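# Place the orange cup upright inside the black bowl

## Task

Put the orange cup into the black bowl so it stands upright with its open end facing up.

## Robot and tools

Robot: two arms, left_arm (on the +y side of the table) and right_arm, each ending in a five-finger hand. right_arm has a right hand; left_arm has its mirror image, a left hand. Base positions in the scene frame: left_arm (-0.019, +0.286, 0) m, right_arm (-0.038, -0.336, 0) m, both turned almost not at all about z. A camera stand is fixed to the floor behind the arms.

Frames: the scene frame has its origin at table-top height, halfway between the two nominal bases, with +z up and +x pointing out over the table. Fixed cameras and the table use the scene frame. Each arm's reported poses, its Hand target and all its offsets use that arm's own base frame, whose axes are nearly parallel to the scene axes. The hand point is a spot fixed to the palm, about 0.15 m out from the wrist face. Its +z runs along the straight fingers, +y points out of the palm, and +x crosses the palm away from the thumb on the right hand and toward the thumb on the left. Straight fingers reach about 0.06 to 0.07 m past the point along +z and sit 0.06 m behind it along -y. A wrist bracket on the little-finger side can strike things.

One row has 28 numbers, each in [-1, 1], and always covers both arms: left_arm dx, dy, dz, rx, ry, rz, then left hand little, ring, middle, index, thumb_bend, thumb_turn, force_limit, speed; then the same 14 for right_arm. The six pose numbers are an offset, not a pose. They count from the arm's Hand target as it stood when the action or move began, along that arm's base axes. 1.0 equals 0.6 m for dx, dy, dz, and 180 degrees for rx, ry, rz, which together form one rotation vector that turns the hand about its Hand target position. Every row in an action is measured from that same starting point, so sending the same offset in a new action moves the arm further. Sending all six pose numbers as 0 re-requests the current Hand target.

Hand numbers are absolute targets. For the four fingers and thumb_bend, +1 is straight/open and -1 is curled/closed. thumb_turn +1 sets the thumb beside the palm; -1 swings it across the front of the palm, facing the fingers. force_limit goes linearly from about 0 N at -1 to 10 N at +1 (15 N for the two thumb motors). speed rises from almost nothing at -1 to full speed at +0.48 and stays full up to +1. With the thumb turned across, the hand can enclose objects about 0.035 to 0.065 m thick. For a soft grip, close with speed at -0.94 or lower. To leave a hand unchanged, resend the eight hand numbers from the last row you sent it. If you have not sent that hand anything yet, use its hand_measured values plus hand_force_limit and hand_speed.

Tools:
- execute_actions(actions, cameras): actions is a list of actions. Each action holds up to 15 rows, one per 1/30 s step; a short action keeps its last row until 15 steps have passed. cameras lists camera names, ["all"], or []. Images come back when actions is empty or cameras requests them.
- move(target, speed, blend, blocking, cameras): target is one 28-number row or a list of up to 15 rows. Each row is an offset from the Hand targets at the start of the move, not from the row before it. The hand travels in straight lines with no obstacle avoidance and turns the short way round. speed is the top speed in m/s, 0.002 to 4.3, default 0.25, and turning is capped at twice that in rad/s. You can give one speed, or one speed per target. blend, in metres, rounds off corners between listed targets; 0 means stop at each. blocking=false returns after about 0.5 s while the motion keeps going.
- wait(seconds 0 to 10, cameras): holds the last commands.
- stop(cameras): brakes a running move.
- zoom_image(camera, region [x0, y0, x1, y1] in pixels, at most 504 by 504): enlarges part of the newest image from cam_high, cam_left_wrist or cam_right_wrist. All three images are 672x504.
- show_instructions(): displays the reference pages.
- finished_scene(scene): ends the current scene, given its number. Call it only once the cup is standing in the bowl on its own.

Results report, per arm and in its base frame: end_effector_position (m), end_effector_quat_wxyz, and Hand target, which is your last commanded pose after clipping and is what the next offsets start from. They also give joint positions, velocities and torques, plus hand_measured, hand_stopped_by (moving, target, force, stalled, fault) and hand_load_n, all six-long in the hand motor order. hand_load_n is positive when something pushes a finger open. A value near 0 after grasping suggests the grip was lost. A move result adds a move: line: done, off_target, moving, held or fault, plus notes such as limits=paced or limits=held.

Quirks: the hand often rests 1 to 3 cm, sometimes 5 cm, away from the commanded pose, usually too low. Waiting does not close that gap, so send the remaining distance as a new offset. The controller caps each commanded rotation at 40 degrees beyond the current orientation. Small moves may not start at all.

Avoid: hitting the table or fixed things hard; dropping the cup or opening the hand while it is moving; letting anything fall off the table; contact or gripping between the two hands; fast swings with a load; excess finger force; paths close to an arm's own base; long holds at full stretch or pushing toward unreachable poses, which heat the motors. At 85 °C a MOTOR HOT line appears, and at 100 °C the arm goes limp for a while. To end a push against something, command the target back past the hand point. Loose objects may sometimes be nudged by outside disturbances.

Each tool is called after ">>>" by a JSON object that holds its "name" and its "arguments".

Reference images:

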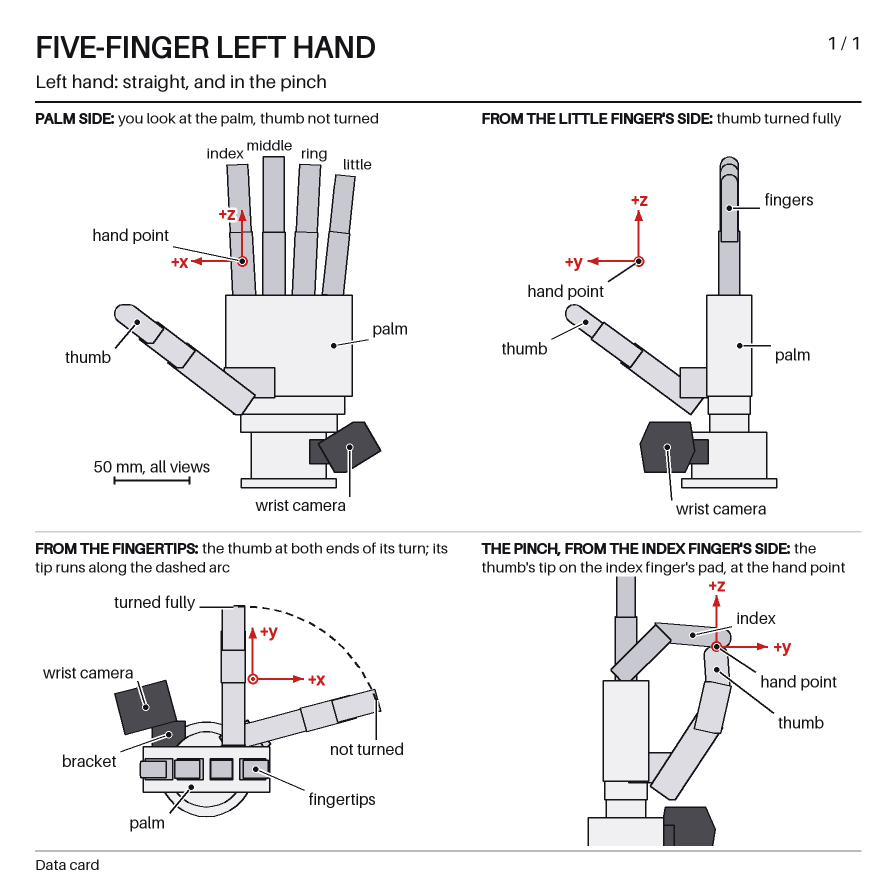

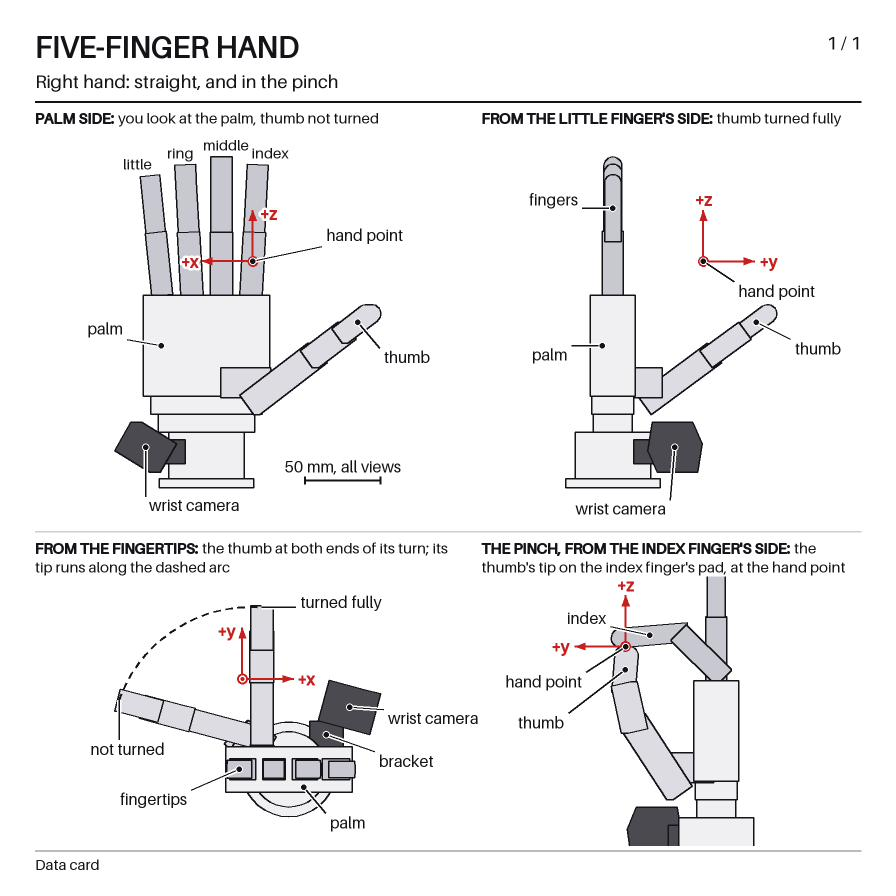

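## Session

>>> {"name": "execute_actions", "arguments": {"actions": []}}

>>> {"name": "zoom_image", "arguments": {"camera": "cam_high", "region": [240, 80, 480, 260]}}

Scene clock: 0.00 s.
left_arm: end_effector_position=(+0.5614, -0.0657, +0.1344) hand_measured=(+1.000, +1.000, +1.000, +1.000, +1.000, +1.000) hand_load_n=(+0.0, +0.0, +0.0, +0.0, +0.0, +0.0) hand_stopped_by=(target, target, target, target, target, target) hand_force_limit=0.00 hand_speed=-0.80 end_effector_quat_wxyz=(-0.497, +0.772, -0.171, +0.357) | right_arm: end_effector_position=(+0.4983, +0.1036, +0.2055) hand_measured=(+1.000, +1.000, +1.000, +1.000, +1.000, +1.000) hand_load_n=(+0.0, +0.0, +0.0, +0.0, +0.0, +0.0) hand_stopped_by=(target, target, target, target, target, target) hand_force_limit=0.00 hand_speed=-0.80 end_effector_quat_wxyz=(-0.492, +0.815, +0.208, +0.226)
Joint positions: left_arm=[-0.351 1.515 0.794 0.219 -1.024 -0.842] | right_arm=[-0.088 1.531 1.286 -1.127 -1.134 -2.032]
Joint velocities: within noise
Joint torques (N m): no reading
Heat: left arm: hottest elbow 30 °C; right arm: hottest elbow 36 °C.
Hand target: left_arm +0.5696, -0.0687, +0.1460; -0.496, +0.770, -0.164, +0.368 | right_arm +0.5051, +0.1028, +0.2110; -0.489, +0.814, +0.212, +0.232

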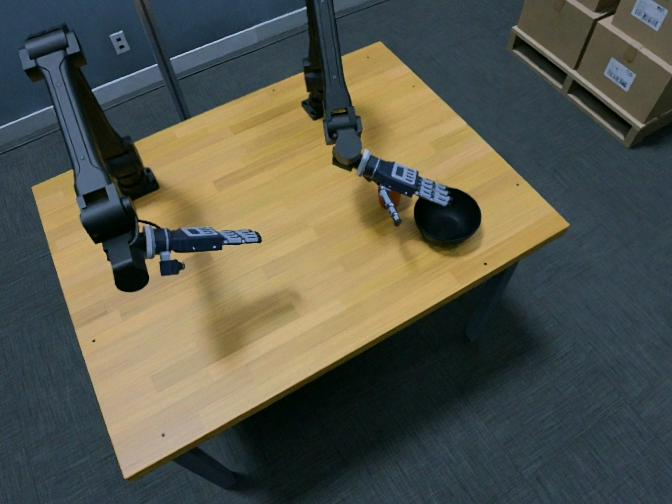

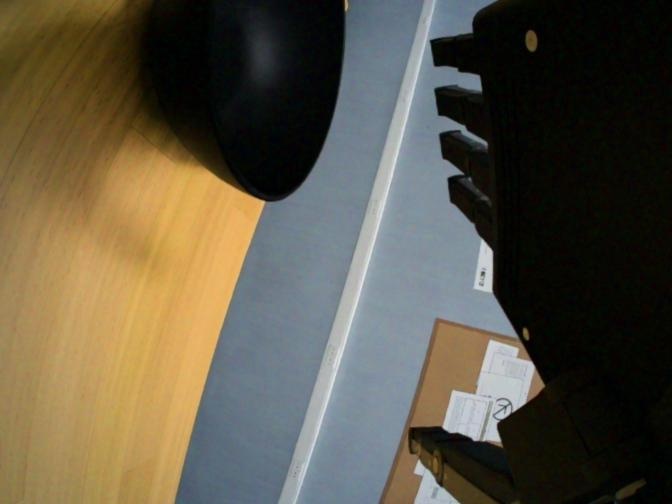

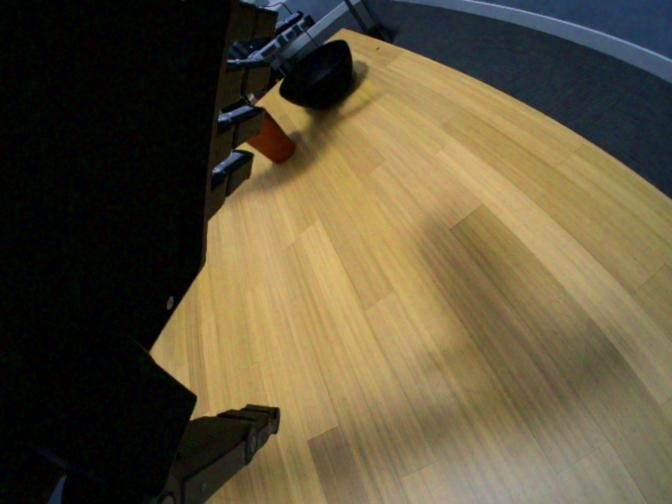

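Scaled by 2.100 from the camera's 672x504 image, which has a finer 960x720 frame.

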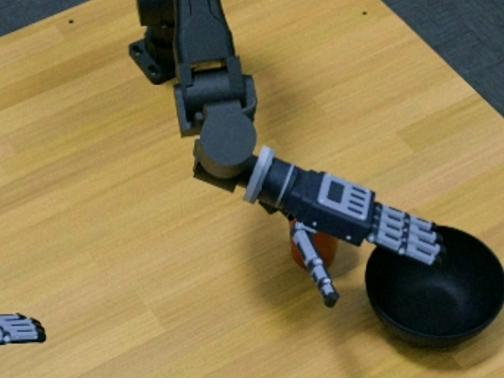

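>>> {"name": "move", "arguments": {"target": [[0,0,0.2,0,0,0,1,1,1,1,1,1,0,-0.8,0,0,0,0,0,0,1,1,1,1,1,1,0,-0.8],[-0.25,0.048,0.157,0.0879,0.1371,-0.2775,0.8,0.8,0.8,0.8,1,-1,-0.1,0.3,0,0,0,0,0,0,1,1,1,1,1,1,0,-0.8]], "speed": 0.3, "blend": [0.03,0], "cameras": ["cam_high","cam_left_wrist"]}}

>>> {"name": "zoom_image", "arguments": {"camera": "cam_high", "region": [320, 100, 500, 260]}}

Scene clock: 30.73 s.
left_arm: end_effector_position=(+0.4198, -0.0453, +0.2341) hand_measured=(+0.800, +0.800, +0.800, +0.800, +1.000, -1.000) hand_load_n=(+0.0, +0.0, +0.0, +0.0, +0.0, +0.0) hand_stopped_by=(target, target, target, target, target, target) hand_force_limit=-0.10 hand_speed=0.30 end_effector_quat_wxyz=(-0.343, +0.616, -0.617, +0.349) | right_arm: end_effector_position=(+0.4983, +0.1036, +0.2055) hand_measured=(+1.000, +1.000, +1.000, +1.000, +1.000, +1.000) hand_load_n=(+0.0, +0.0, +0.0, +0.0, +0.0, +0.0) hand_stopped_by=(target, target, target, target, target, target) hand_force_limit=0.00 hand_speed=-0.80 end_effector_quat_wxyz=(-0.492, +0.815, +0.208, +0.226)
Joint positions: left_arm=[-0.043 0.912 0.79 -0.427 -0.029 -0.025] | right_arm=[-0.088 1.531 1.286 -1.127 -1.134 -2.032]
Joint torques (N m): left_arm=[0.67 -3.84 12.36 1.5 -0.02 0.16] | right_arm=[0.62 -11.46 11.25 0.58 -0.86 -0.11]
Heat: left arm: hottest elbow 33 °C; right arm: hottest elbow 39 °C.
Hand target: left_arm +0.4195, -0.0399, +0.2402; -0.349, +0.615, -0.615, +0.348 | right_arm +0.5051, +0.1028, +0.2110; -0.489, +0.814, +0.212, +0.232
Off the commanded pose: left_arm 0.008 m, 1 deg | right_arm 0.009 m, 1 deg.
move: done
Images, in order (width x height): cam_high 672x504, cam_left_wrist 672x504.

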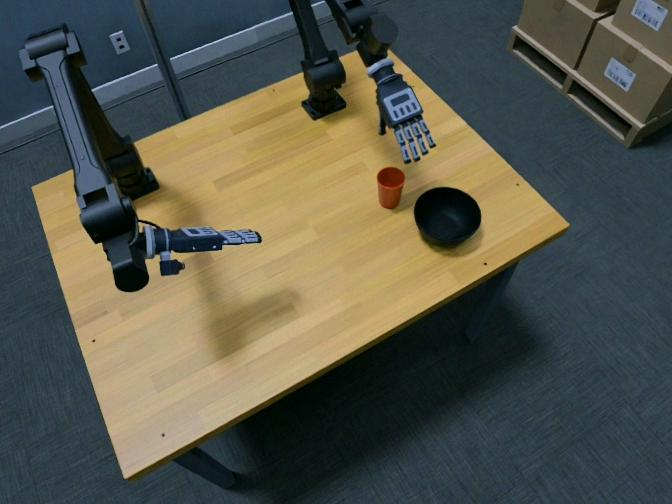

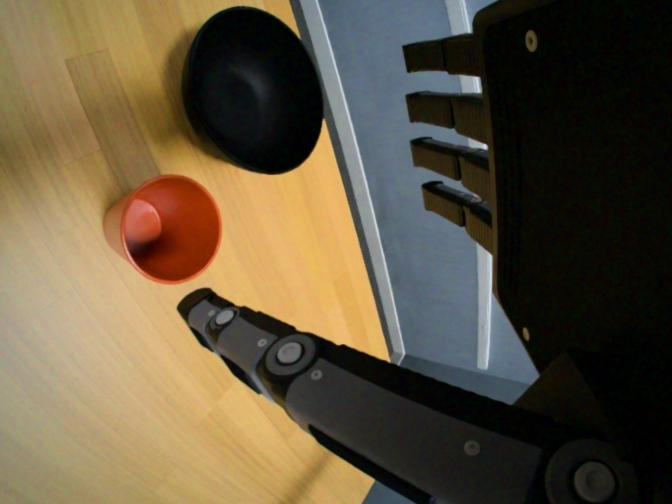

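Scaled by 2.800 from the camera's 672x504 image, which has a finer 960x720 frame.

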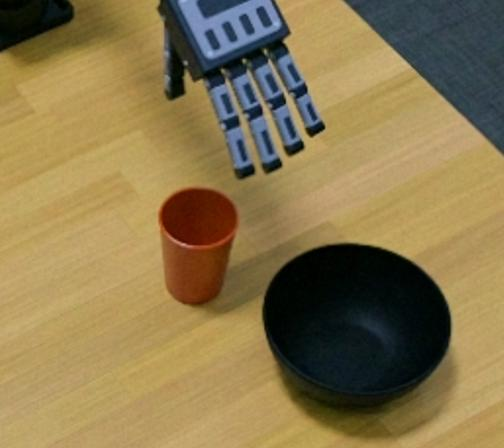

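>>> {"name": "move", "arguments": {"target": [-0.0117,0.0057,-0.2,0,0,0,0.8,0.8,0.8,0.8,1,-1,-0.1,0.3,0,0,0,0,0,0,1,1,1,1,1,1,0,-0.8], "speed": 0.2, "cameras": ["cam_high","cam_left_wrist"]}}

>>> {"name": "zoom_image", "arguments": {"camera": "cam_high", "region": [330, 110, 450, 230]}}

Scene clock: 55.03 s.
left_arm: end_effector_position=(+0.4091, -0.0421, +0.1209) hand_measured=(+0.800, +0.800, +0.800, +0.800, +1.000, -1.000) hand_load_n=(+0.0, +0.0, +0.0, +0.5, +0.0, +0.0) hand_stopped_by=(target, target, target, target, target, target) hand_force_limit=-0.10 hand_speed=0.30 end_effector_quat_wxyz=(-0.343, +0.616, -0.618, +0.349) | right_arm: end_effector_position=(+0.4983, +0.1036, +0.2055) hand_measured=(+1.000, +1.000, +1.000, +1.000, +1.000, +1.000) hand_load_n=(+0.0, +0.0, +0.0, +0.0, +0.0, -0.5) hand_stopped_by=(target, target, target, target, target, target) hand_force_limit=0.00 hand_speed=-0.80 end_effector_quat_wxyz=(-0.492, +0.815, +0.208, +0.226)
Joint positions: left_arm=[-0.033 0.991 0.523 -0.081 -0.019 -0.019] | right_arm=[-0.088 1.531 1.286 -1.127 -1.134 -2.032]
Joint torques (N m): left_arm=[0.73 -2.73 10.48 2.37 -0.01 0.16] | right_arm=[0.62 -11.46 11.25 0.58 -0.86 -0.11]
Heat: left arm: hottest elbow 35 °C; right arm: hottest elbow 41 °C.
Hand target: left_arm +0.4124, -0.0366, +0.1200; -0.348, +0.615, -0.615, +0.348 | right_arm +0.5051, +0.1028, +0.2110; -0.489, +0.814, +0.212, +0.232
Off the commanded pose: left_arm 0.007 m, 1 deg | right_arm 0.009 m, 1 deg.
move: done
Images, in order (width x height): cam_high 672x504, cam_left_wrist 672x504.

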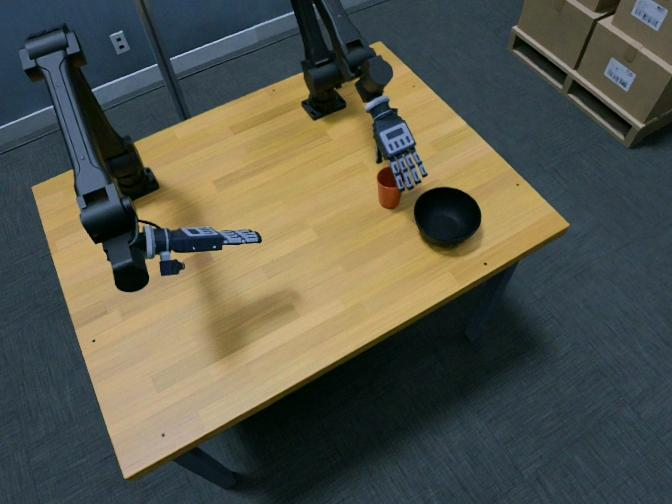

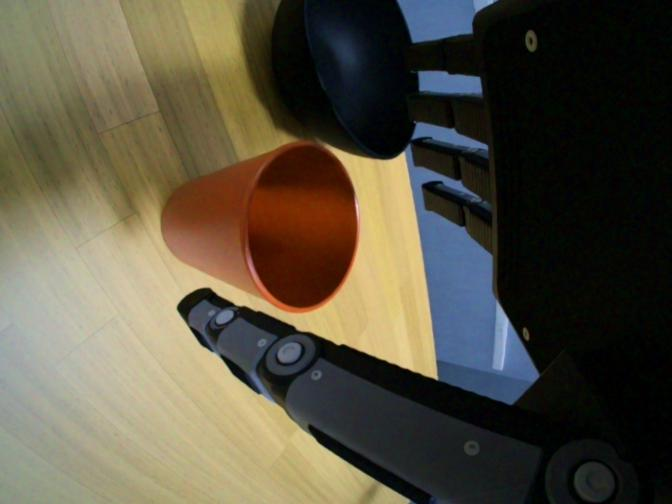

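Scaled by 4.200 from the camera's 672x504 image, which has a finer 960x720 frame.

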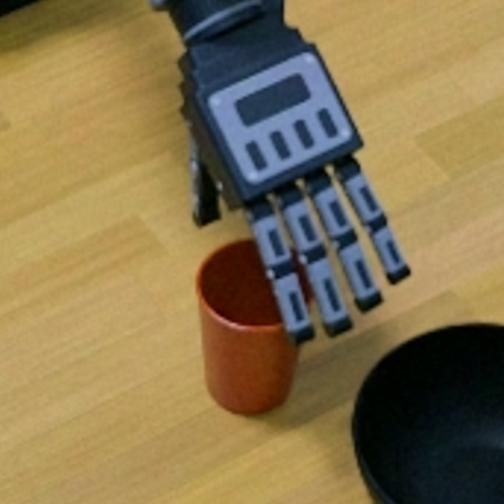

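>>> {"name": "move", "arguments": {"target": [[0.005,0,-0.089,0,0,0,0.8,0.8,0.8,0.8,1,-1,-0.1,0.3,0,0,0,0,0,0,1,1,1,1,1,1,0,-0.8],[0.040,0,-0.050,0,-0.018,0,0.8,0.8,0.8,0.8,1,-1,-0.1,0.3,0,0,0,0,0,0,1,1,1,1,1,1,0,-0.8]], "speed": 0.12, "cameras": ["cam_high","cam_left_wrist"]}}

>>> {"name": "zoom_image", "arguments": {"camera": "cam_high", "region": [330, 110, 450, 230]}}

Scene clock: 63.17 s.
left_arm: end_effector_position=(+0.4168, -0.0417, +0.0730) hand_measured=(+0.800, +0.800, +0.800, +0.800, +1.000, -1.000) hand_load_n=(+0.0, +0.0, +0.0, +0.0, +0.0, +0.0) hand_stopped_by=(target, target, target, target, target, target) hand_force_limit=-0.10 hand_speed=0.30 end_effector_quat_wxyz=(-0.349, +0.612, -0.614, +0.355) | right_arm: end_effector_position=(+0.4983, +0.1036, +0.2055) hand_measured=(+1.000, +1.000, +1.000, +1.000, +1.000, +1.000) hand_load_n=(+0.0, +0.0, +0.0, +0.0, +0.0, +0.0) hand_stopped_by=(target, target, target, target, target, target) hand_force_limit=0.00 hand_speed=-0.80 end_effector_quat_wxyz=(-0.492, +0.815, +0.208, +0.226)
Joint positions: left_arm=[-0.031 1.125 0.441 0.155 -0.019 -0.018] | right_arm=[-0.088 1.531 1.286 -1.127 -1.134 -2.032]
Joint torques (N m): left_arm=[0.79 -3.31 12.81 2.39 0 0.16] | right_arm=[0.56 -11.4 11.25 0.55 -0.87 -0.11]
Heat: left arm: hottest elbow 36 °C; right arm: hottest elbow 41 °C.
Hand target: left_arm +0.4365, -0.0365, +0.0903; -0.366, +0.605, -0.605, +0.366 | right_arm +0.5051, +0.1028, +0.2110; -0.489, +0.814, +0.212, +0.232
Off the commanded pose: left_arm 0.026 m, 3 deg | right_arm 0.009 m, 1 deg.
move: off_target (left_arm)
Images, in order (width x height): cam_high 672x504, cam_left_wrist 672x504.

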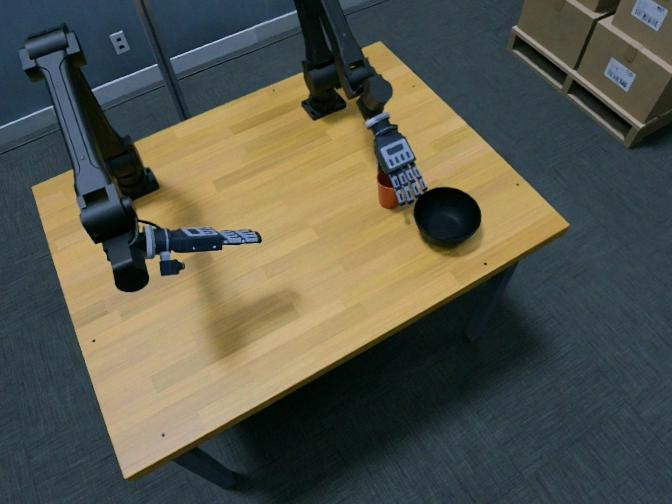

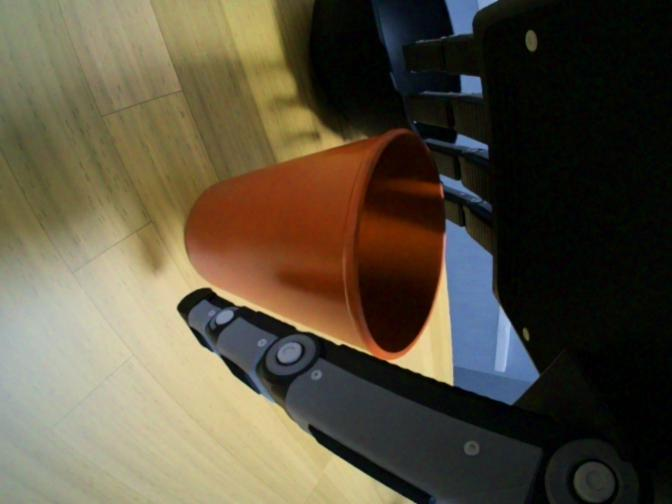

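Scaled by 4.200 from the camera's 672x504 image, which has a finer 960x720 frame.

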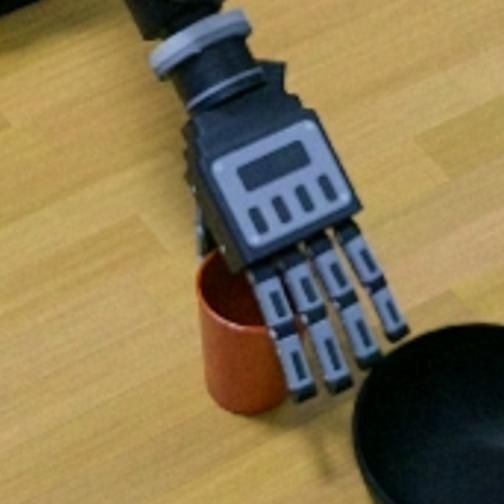

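>>> {"name": "move", "arguments": {"target": [[0,0,0,0,0,0,0.8,0.8,-0.5,-0.5,-0.5,-1,-0.35,-0.88,0,0,0,0,0,0,1,1,1,1,1,1,0,-0.8],[0,0,0.15,0,0,0,0.8,0.8,-0.5,-0.5,-0.5,-1,-0.35,-0.88,0,0,0,0,0,0,1,1,1,1,1,1,0,-0.8]], "speed": 0.12, "cameras": ["cam_high","cam_left_wrist"]}}

>>> {"name": "zoom_image", "arguments": {"camera": "cam_high", "region": [330, 90, 450, 210]}}

Scene clock: 70.23 s.
left_arm: end_effector_position=(+0.4172, -0.0419, +0.1457) hand_measured=(+0.800, +0.800, +0.234, +0.222, +0.786, -1.000) hand_load_n=(+0.0, +0.0, +1.0, +2.0, +9.5, +0.5) hand_stopped_by=(target, target, force, force, force, target) hand_force_limit=-0.35 hand_speed=-0.88 end_effector_quat_wxyz=(-0.345, +0.614, -0.617, +0.351) | right_arm: end_effector_position=(+0.4983, +0.1036, +0.2055) hand_measured=(+1.000, +1.000, +1.000, +1.000, +1.000, +1.000) hand_load_n=(+0.0, +0.0, +0.0, +0.0, +0.0, +0.0) hand_stopped_by=(target, target, target, target, target, target) hand_force_limit=0.00 hand_speed=-0.80 end_effector_quat_wxyz=(-0.492, +0.815, +0.208, +0.226)
Joint positions: left_arm=[-0.031 0.977 0.583 -0.148 -0.018 -0.017] | right_arm=[-0.088 1.531 1.286 -1.127 -1.134 -2.032]
Joint torques (N m): left_arm=[0.73 -4.01 16.39 1.48 -0.06 0.16] | right_arm=[0.62 -11.46 11.23 0.57 -0.87 -0.11]
Heat: left arm: hottest elbow 37 °C; right arm: hottest elbow 42 °C.
Hand target: left_arm +0.4365, -0.0366, +0.1803; -0.366, +0.605, -0.605, +0.366 | right_arm +0.5051, +0.1028, +0.2110; -0.489, +0.814, +0.212, +0.232
Off the commanded pose: left_arm 0.040 m, 3 deg | right_arm 0.009 m, 1 deg.
move: off_target (left_arm)
Images, in order (width x height): cam_high 672x504, cam_left_wrist 672x504.

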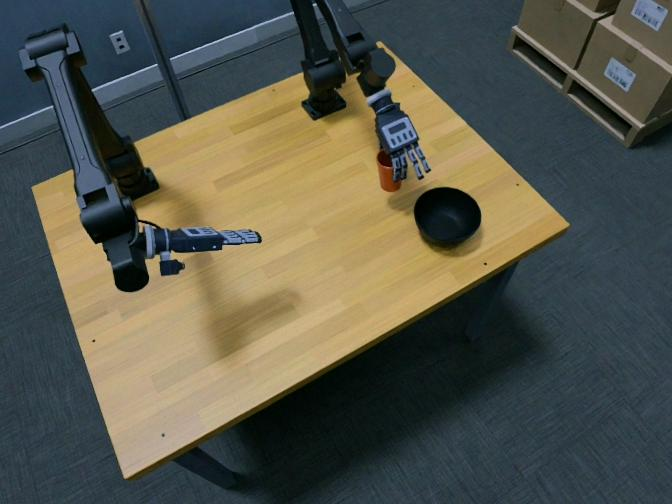

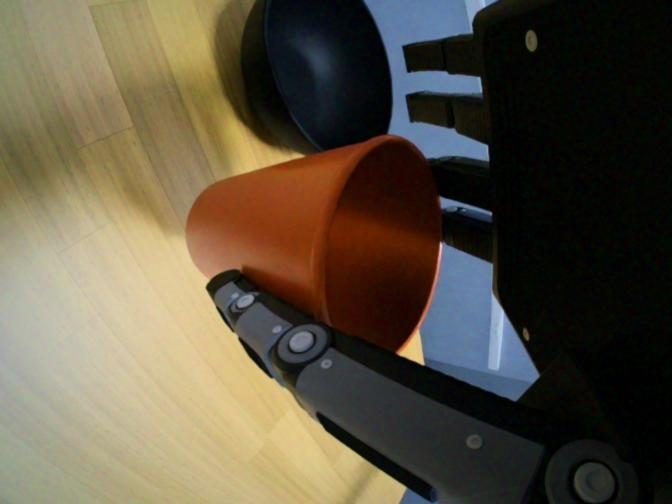

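Scaled by 4.200 from the camera's 672x504 image, which has a finer 960x720 frame.

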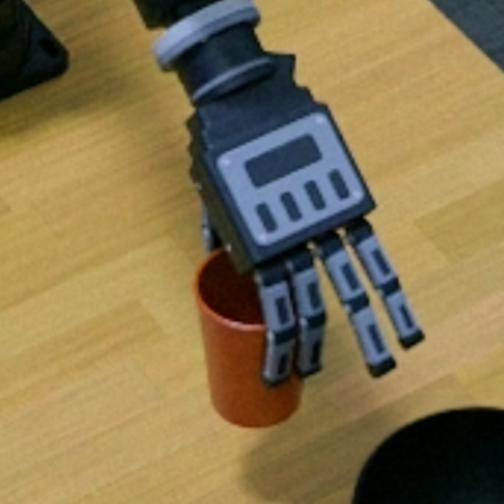

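>>> {"name": "zoom_image", "arguments": {"camera": "cam_high", "region": [365, 140, 415, 200]}}

Scaled by 8.400 from the camera's 672x504 image, which has a finer 960x720 frame.

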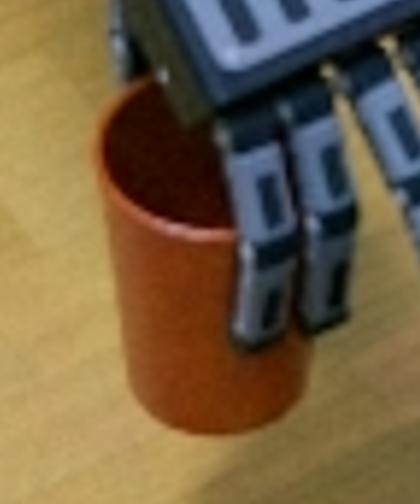

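>>> {"name": "move", "arguments": {"target": [[0.02,0.01,0.06,0,0,0,0.8,0.8,-0.5,-0.5,-0.5,-1,-0.35,-0.88,0,0,0,0,0,0,1,1,1,1,1,1,0,-0.8],[0.245,0.133,0.058,0,0.008,0,0.8,0.8,-0.5,-0.5,-0.5,-1,-0.35,-0.88,0,0,0,0,0,0,1,1,1,1,1,1,0,-0.8]], "speed": 0.18, "blend": [0.02,0], "cameras": ["cam_high","cam_left_wrist"]}}

>>> {"name": "zoom_image", "arguments": {"camera": "cam_high", "region": [390, 130, 510, 250]}}

Scene clock: 91.43 s.
left_arm: end_effector_position=(+0.5584, +0.0339, +0.1842) hand_measured=(+0.800, +0.800, +0.234, +0.222, +0.786, -1.000) hand_load_n=(+0.0, +0.0, +1.0, +2.0, +9.5, +0.5) hand_stopped_by=(target, target, force, force, force, target) hand_force_limit=-0.35 hand_speed=-0.88 end_effector_quat_wxyz=(-0.332, +0.623, -0.619, +0.343) | right_arm: end_effector_position=(+0.4983, +0.1036, +0.2055) hand_measured=(+1.000, +1.000, +1.000, +1.000, +1.000, +1.000) hand_load_n=(+0.0, +0.0, +0.0, +0.0, +0.0, +0.0) hand_stopped_by=(target, target, target, target, target, target) hand_force_limit=0.00 hand_speed=-0.80 end_effector_quat_wxyz=(-0.492, +0.815, +0.208, +0.226)
Joint positions: left_arm=[0.158 1.373 1.013 -0.221 0.143 0.073] | right_arm=[-0.088 1.531 1.286 -1.127 -1.134 -2.032]
Joint torques (N m): left_arm=[0.44 -8.12 16.73 2.25 0.08 0.16] | right_arm=[0.73 -11.46 11.25 0.57 -0.86 -0.11]
Heat: left arm: hottest elbow 41 °C; right arm: hottest elbow 43 °C.
Hand target: left_arm +0.5835, +0.0433, +0.2149; -0.358, +0.610, -0.610, +0.358 | right_arm +0.5051, +0.1028, +0.2110; -0.489, +0.814, +0.212, +0.232
Off the commanded pose: left_arm 0.041 m, 4 deg | right_arm 0.009 m, 1 deg.
move: off_target (left_arm); blend cut to 0.0194 m at target 1
Images, in order (width x height): cam_high 672x504, cam_left_wrist 672x504.

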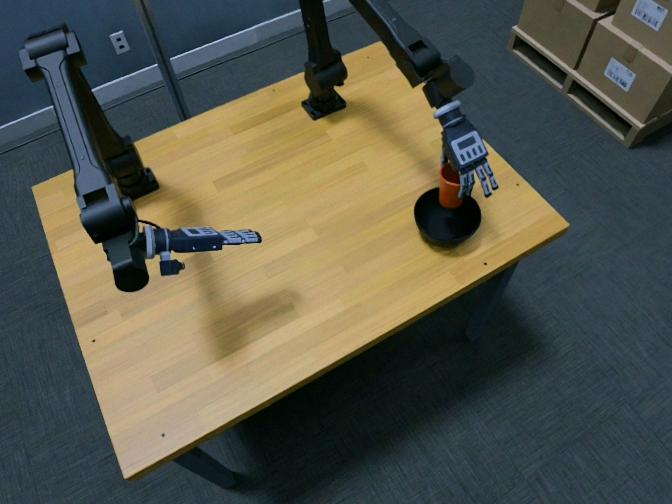

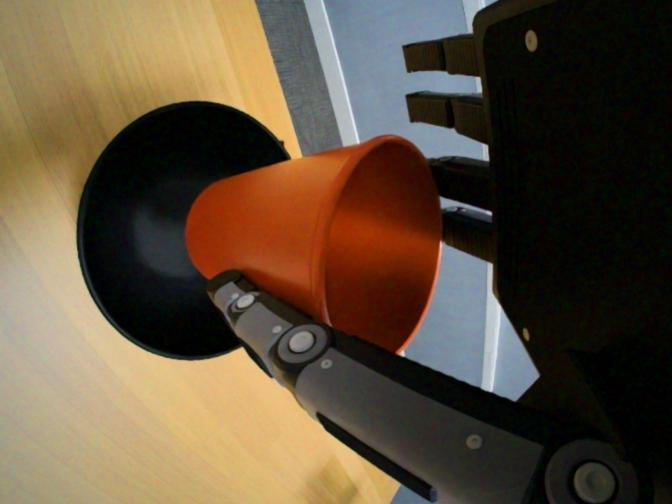

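Scaled by 4.200 from the camera's 672x504 image, which has a finer 960x720 frame.

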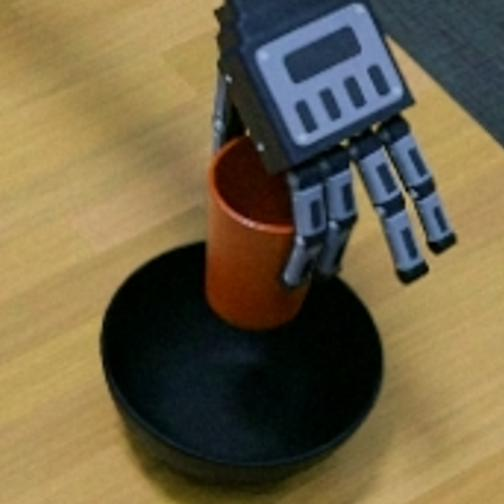

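>>> {"name": "move", "arguments": {"target": [-0.032,-0.004,-0.14,0,0.0167,0,0.8,0.8,-0.5,-0.5,-0.5,-1,-0.35,-0.88,0,0,0,0,0,0,1,1,1,1,1,1,0,-0.8], "speed": 0.12, "cameras": ["cam_high","cam_left_wrist"]}}

>>> {"name": "zoom_image", "arguments": {"camera": "cam_high", "region": [390, 130, 510, 250]}}

Scene clock: 102.03 s.
left_arm: end_effector_position=(+0.5604, +0.0349, +0.1302) hand_measured=(+0.800, +0.800, +0.234, +0.222, +0.786, -1.000) hand_load_n=(+0.0, +0.0, +1.5, +2.0, +9.0, +0.5) hand_stopped_by=(target, target, force, force, force, target) hand_force_limit=-0.35 hand_speed=-0.88 end_effector_quat_wxyz=(-0.333, +0.622, -0.621, +0.341) | right_arm: end_effector_position=(+0.4983, +0.1036, +0.2055) hand_measured=(+1.000, +1.000, +1.000, +1.000, +1.000, +1.000) hand_load_n=(+0.0, +0.0, +0.0, +0.0, +0.0, +0.0) hand_stopped_by=(target, target, target, target, target, target) hand_force_limit=0.00 hand_speed=-0.80 end_effector_quat_wxyz=(-0.492, +0.815, +0.208, +0.226)
Joint positions: left_arm=[0.158 1.444 0.93 -0.069 0.141 0.08] | right_arm=[-0.088 1.531 1.286 -1.127 -1.134 -2.032]
Joint torques (N m): left_arm=[0.32 -8.88 10.44 2.44 -0.1 0.16] | right_arm=[0.62 -11.34 11.25 0.58 -0.86 -0.11]
Heat: left arm: hottest elbow 41 °C; right arm: hottest elbow 43 °C.
Hand target: left_arm +0.5644, +0.0408, +0.1311; -0.342, +0.619, -0.619, +0.342 | right_arm +0.5051, +0.1028, +0.2110; -0.489, +0.814, +0.212, +0.232
Off the commanded pose: left_arm 0.007 m, 1 deg | right_arm 0.009 m, 1 deg.
move: done
Images, in order (width x height): cam_high 672x504, cam_left_wrist 672x504.

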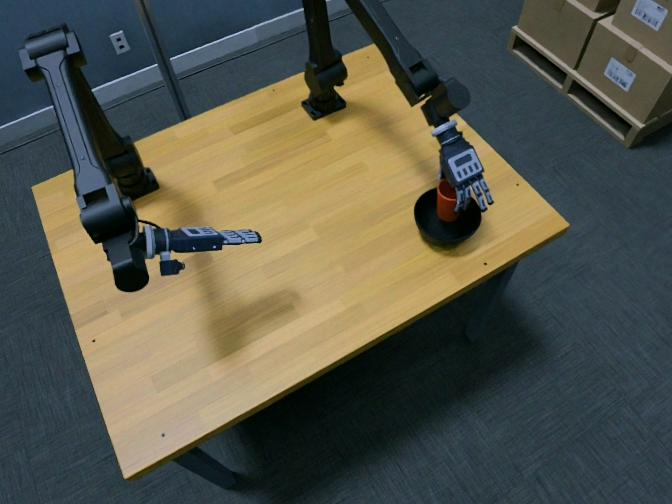

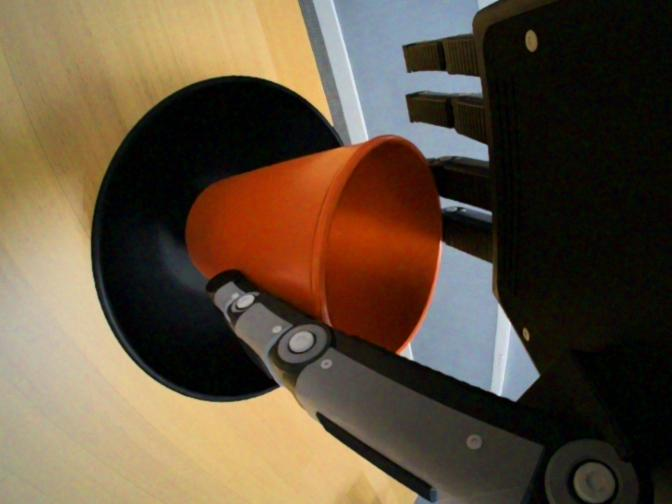

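Scaled by 4.200 from the camera's 672x504 image, which has a finer 960x720 frame.

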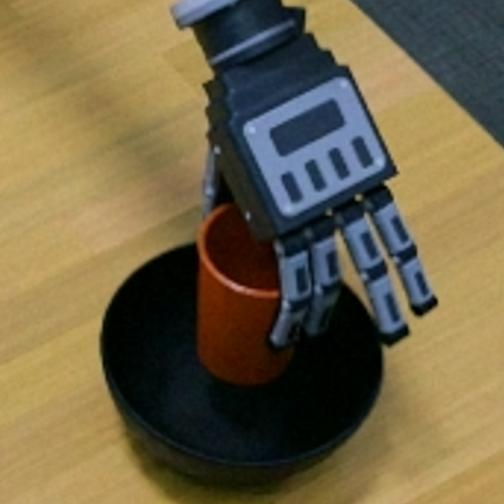

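>>> {"name": "move", "arguments": {"target": [[0,0,-0.063,0,0,0,0.8,0.8,-0.5,-0.5,-0.5,-1,-0.35,-0.88,0,0,0,0,0,0,1,1,1,1,1,1,0,-0.8]], "speed": 0.1, "cameras": []}}

>>> {"name": "move", "arguments": {"target": [0,0,-0.01,0,0,0,0.8,0.8,-0.5,-0.5,-0.5,-1,-0.35,-0.88,0,0,0,0,0,0,1,1,1,1,1,1,0,-0.8], "speed": 0.04, "cameras": ["cam_high","cam_left_wrist"]}}

>>> {"name": "zoom_image", "arguments": {"camera": "cam_high", "region": [390, 130, 510, 250]}}

Scene clock: 108.23 s.
left_arm: end_effector_position=(+0.5608, +0.0349, +0.0931) hand_measured=(+0.800, +0.800, +0.234, +0.222, +0.786, -1.000) hand_load_n=(+0.0, +0.0, +1.0, +2.0, +9.5, +0.5) hand_stopped_by=(target, target, force, force, force, target) hand_force_limit=-0.35 hand_speed=-0.88 end_effector_quat_wxyz=(-0.333, +0.622, -0.621, +0.342) | right_arm: end_effector_position=(+0.4983, +0.1036, +0.2055) hand_measured=(+1.000, +1.000, +1.000, +1.000, +1.000, +1.000) hand_load_n=(+0.0, +0.0, +0.0, +0.0, +0.0, +0.0) hand_stopped_by=(target, target, target, target, target, target) hand_force_limit=0.00 hand_speed=-0.80 end_effector_quat_wxyz=(-0.492, +0.815, +0.208, +0.226)
Joint positions: left_arm=[0.158 1.504 0.88 0.042 0.141 0.08] | right_arm=[-0.088 1.531 1.286 -1.127 -1.134 -2.032]
Joint torques (N m): left_arm=[0.32 -9 9.8 2.44 -0.1 0.16] | right_arm=[0.62 -11.46 11.23 0.58 -0.86 -0.1]
Heat: left arm: hottest elbow 41 °C; right arm: hottest elbow 43 °C.
Hand target: left_arm +0.5643, +0.0408, +0.0932; -0.342, +0.619, -0.619, +0.342 | right_arm +0.5051, +0.1028, +0.2110; -0.489, +0.814, +0.212, +0.232
Off the commanded pose: left_arm 0.007 m, 1 deg | right_arm 0.009 m, 1 deg.
move: done
No camera images: "cameras" was empty.

Scene clock: 109.10 s.
left_arm: end_effector_position=(+0.5640, +0.0354, +0.0938) hand_measured=(+0.800, +0.800, +0.234, +0.222, +0.786, -1.000) hand_load_n=(+0.0, +0.0, +1.0, +2.5, +9.0, +0.5) hand_stopped_by=(target, target, force, force, force, target) hand_force_limit=-0.35 hand_speed=-0.88 end_effector_quat_wxyz=(-0.338, +0.619, -0.619, +0.345) | right_arm: end_effector_position=(+0.4983, +0.1036, +0.2055) hand_measured=(+1.000, +1.000, +1.000, +1.000, +1.000, +1.000) hand_load_n=(+0.0, +0.0, -0.5, +0.0, +0.5, -0.5) hand_stopped_by=(target, target, target, target, target, target) hand_force_limit=0.00 hand_speed=-0.80 end_effector_quat_wxyz=(-0.492, +0.815, +0.208, +0.226)
Joint positions: left_arm=[0.158 1.509 0.88 0.06 0.141 0.08] | right_arm=[-0.088 1.531 1.286 -1.127 -1.134 -2.032]
Joint torques (N m): left_arm=[0.32 -8.7 9.11 2.43 -0.09 0.16] | right_arm=[0.67 -11.46 11.23 0.58 -0.86 -0.11]
Heat: left arm: hottest elbow 41 °C; right arm: hottest elbow 43 °C.
Hand target: left_arm +0.5643, +0.0408, +0.0871; -0.342, +0.619, -0.619, +0.342 | right_arm +0.5051, +0.1028, +0.2110; -0.489, +0.814, +0.212, +0.232
Off the commanded pose: left_arm 0.008 m, 1 deg | right_arm 0.009 m, 1 deg.
move: done
Images, in order (width x height): cam_high 672x504, cam_left_wrist 672x504.

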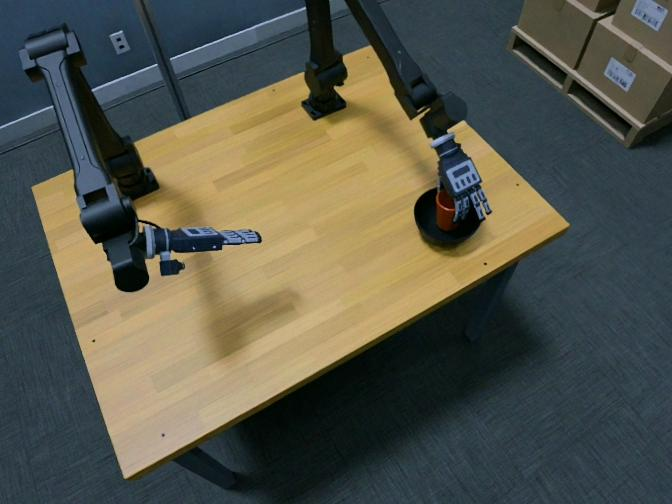

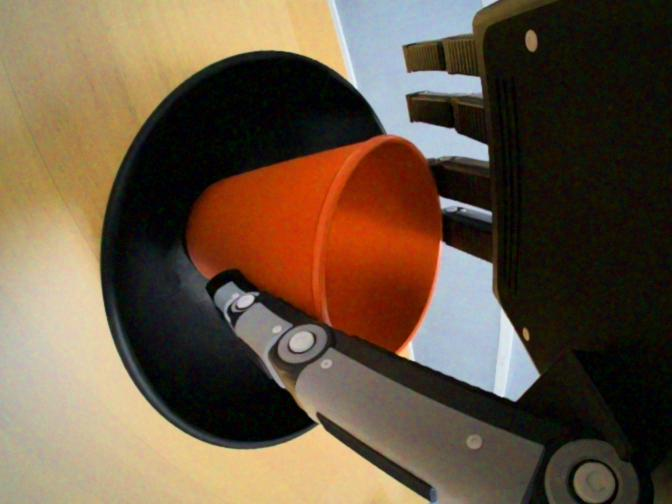

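Scaled by 4.200 from the camera's 672x504 image, which has a finer 960x720 frame.

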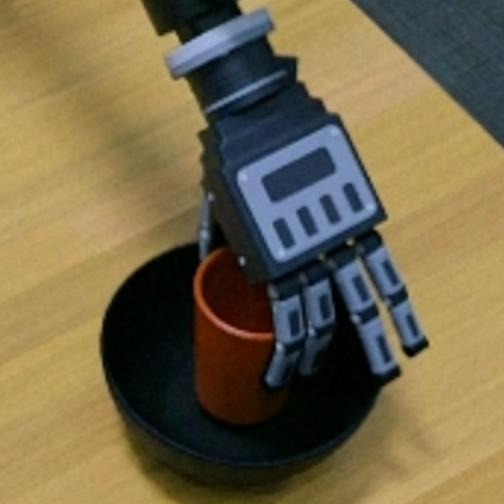

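>>> {"name": "zoom_image", "arguments": {"camera": "cam_high", "region": [410, 180, 486, 250]}}

>>> {"name": "zoom_image", "arguments": {"camera": "cam_left_wrist", "region": [80, 30, 460, 460]}}

Scaled by 6.632 from the camera's 672x504 image, which has a finer 960x720 frame.

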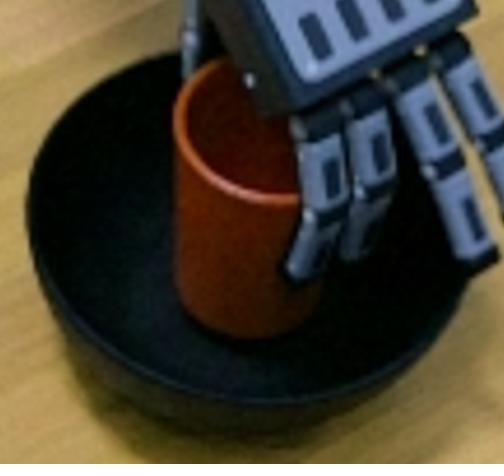

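Scaled by 1.172 from the camera's 672x504 image, which has a finer 960x720 frame.

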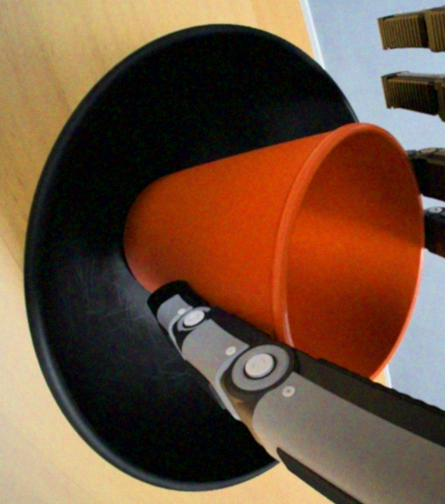

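>>> {"name": "move", "arguments": {"target": [-0.002,-0.006,-0.01,0,0,0,0.8,0.8,-0.5,-0.5,-0.5,-1,-0.35,-0.88,0,0,0,0,0,0,1,1,1,1,1,1,0,-0.8], "speed": 0.04, "cameras": ["cam_high","cam_left_wrist"]}}

>>> {"name": "zoom_image", "arguments": {"camera": "cam_high", "region": [410, 180, 486, 250]}}

Scene clock: 129.23 s.
left_arm: end_effector_position=(+0.5618, +0.0362, +0.0873) hand_measured=(+0.800, +0.800, +0.234, +0.222, +0.786, -1.000) hand_load_n=(+0.0, +0.0, +1.0, +2.0, +9.5, +0.5) hand_stopped_by=(target, target, force, force, force, target) hand_force_limit=-0.35 hand_speed=-0.88 end_effector_quat_wxyz=(-0.340, +0.620, -0.618, +0.343) | right_arm: end_effector_position=(+0.4983, +0.1036, +0.2055) hand_measured=(+1.000, +1.000, +1.000, +1.000, +1.000, +1.000) hand_load_n=(+0.0, +0.0, +0.0, +0.0, +0.0, +0.0) hand_stopped_by=(target, target, target, target, target, target) hand_force_limit=0.00 hand_speed=-0.80 end_effector_quat_wxyz=(-0.492, +0.815, +0.208, +0.226)
Joint positions: left_arm=[0.158 1.514 0.865 0.08 0.135 0.08] | right_arm=[-0.088 1.531 1.286 -1.127 -1.134 -2.032]
Joint torques (N m): left_arm=[-0.32 -8.47 9.22 2.4 -0.11 0.11] | right_arm=[0.62 -11.4 11.22 0.57 -0.87 -0.11]
Heat: left arm: hottest elbow 40 °C; right arm: hottest elbow 44 °C.
Hand target: left_arm +0.5631, +0.0372, +0.0811; -0.342, +0.619, -0.619, +0.342 | right_arm +0.5051, +0.1028, +0.2110; -0.489, +0.814, +0.212, +0.232
Off the commanded pose: left_arm 0.006 m, 0 deg | right_arm 0.009 m, 1 deg.
move: done
Images, in order (width x height): cam_high 672x504, cam_left_wrist 672x504.

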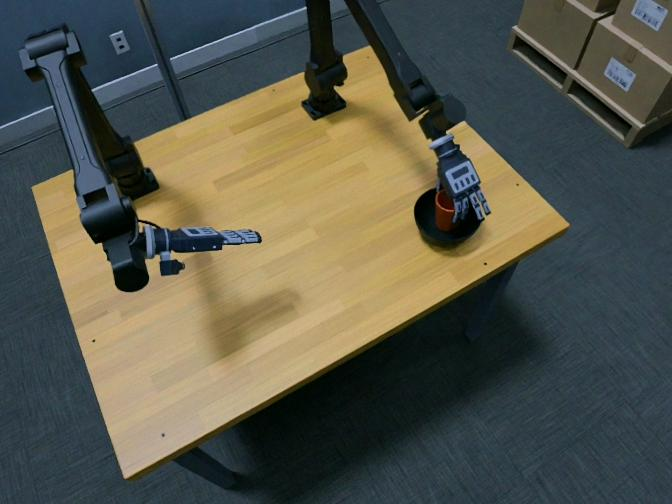

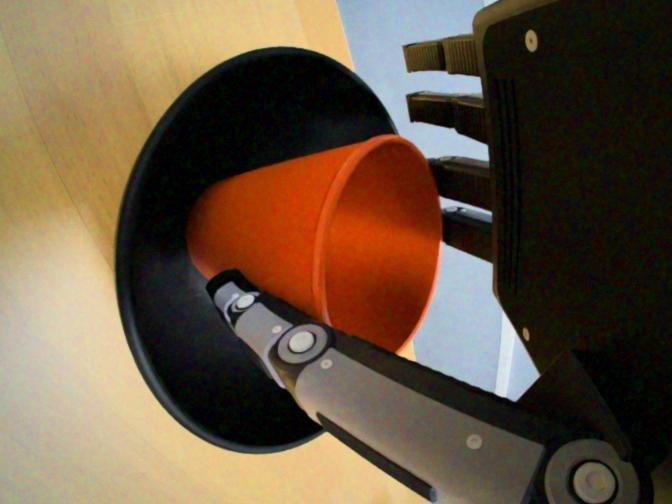

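Scaled by 6.632 from the camera's 672x504 image, which has a finer 960x720 frame.

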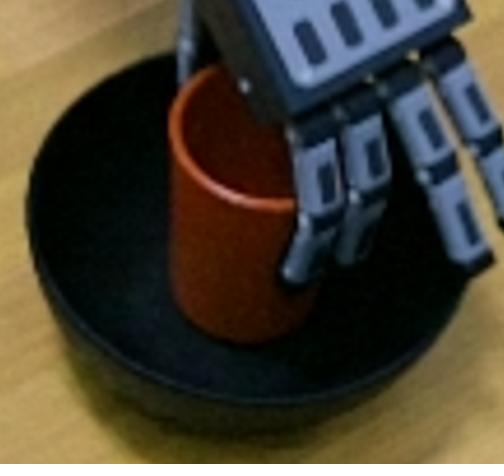

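>>> {"name": "move", "arguments": {"target": [0,0,-0.01,0,0,0,0.8,0.8,-0.5,-0.5,-0.5,-1,-0.35,-0.88,0,0,0,0,0,0,1,1,1,1,1,1,0,-0.8], "speed": 0.04, "cameras": ["cam_high","cam_left_wrist"]}}

>>> {"name": "zoom_image", "arguments": {"camera": "cam_high", "region": [410, 180, 486, 250]}}

Scene clock: 132.87 s.
left_arm: end_effector_position=(+0.5638, +0.0366, +0.0872) hand_measured=(+0.800, +0.800, +0.234, +0.222, +0.786, -1.000) hand_load_n=(+0.0, +0.0, +1.5, +2.0, +9.0, +0.5) hand_stopped_by=(target, target, force, force, force, target) hand_force_limit=-0.35 hand_speed=-0.88 end_effector_quat_wxyz=(-0.344, +0.618, -0.616, +0.346) | right_arm: end_effector_position=(+0.4983, +0.1036, +0.2055) hand_measured=(+1.000, +1.000, +1.000, +1.000, +1.000, +1.000) hand_load_n=(+0.0, +0.0, +0.0, +0.0, +0.0, +0.0) hand_stopped_by=(target, target, target, target, target, target) hand_force_limit=0.00 hand_speed=-0.80 end_effector_quat_wxyz=(-0.492, +0.815, +0.208, +0.226)
Joint positions: left_arm=[0.158 1.518 0.861 0.1 0.135 0.08] | right_arm=[-0.088 1.531 1.286 -1.127 -1.134 -2.032]
Joint torques (N m): left_arm=[-0.32 -8.18 8.88 2.3 -0.11 0.11] | right_arm=[0.67 -11.46 11.23 0.55 -0.86 -0.11]
Heat: left arm: hottest elbow 40 °C; right arm: hottest elbow 44 °C.
Hand target: left_arm +0.5631, +0.0372, +0.0752; -0.342, +0.619, -0.619, +0.342 | right_arm +0.5051, +0.1028, +0.2110; -0.489, +0.814, +0.212, +0.232
Off the commanded pose: left_arm 0.012 m, 1 deg | right_arm 0.009 m, 1 deg.
move: off_target (left_arm)
Images, in order (width x height): cam_high 672x504, cam_left_wrist 672x504.

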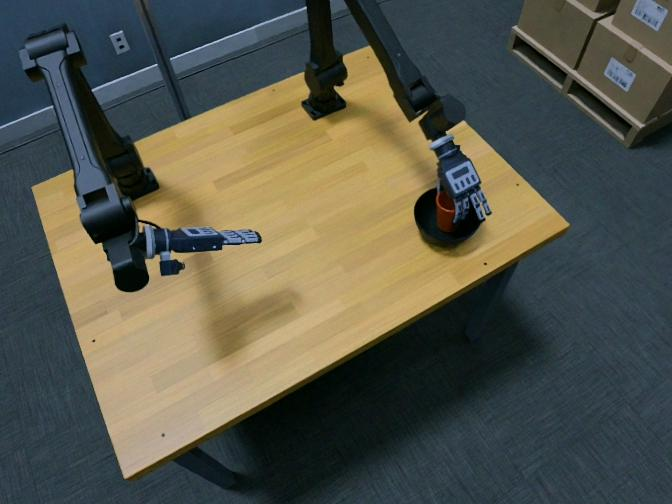

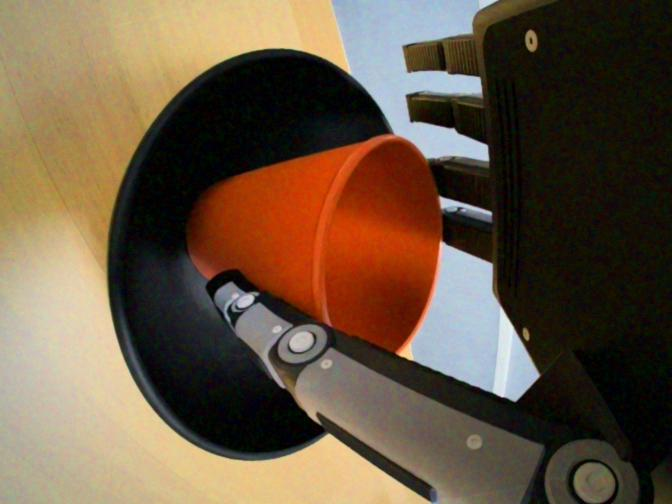

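Scaled by 6.632 from the camera's 672x504 image, which has a finer 960x720 frame.

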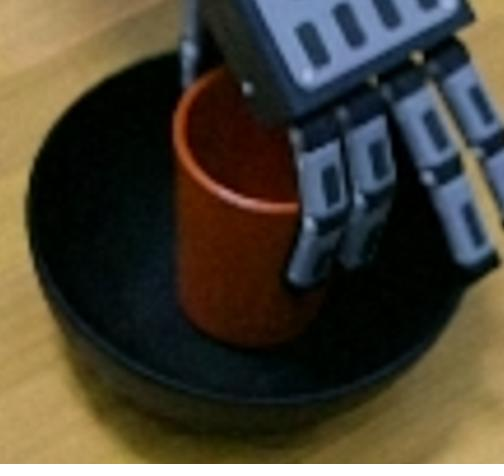

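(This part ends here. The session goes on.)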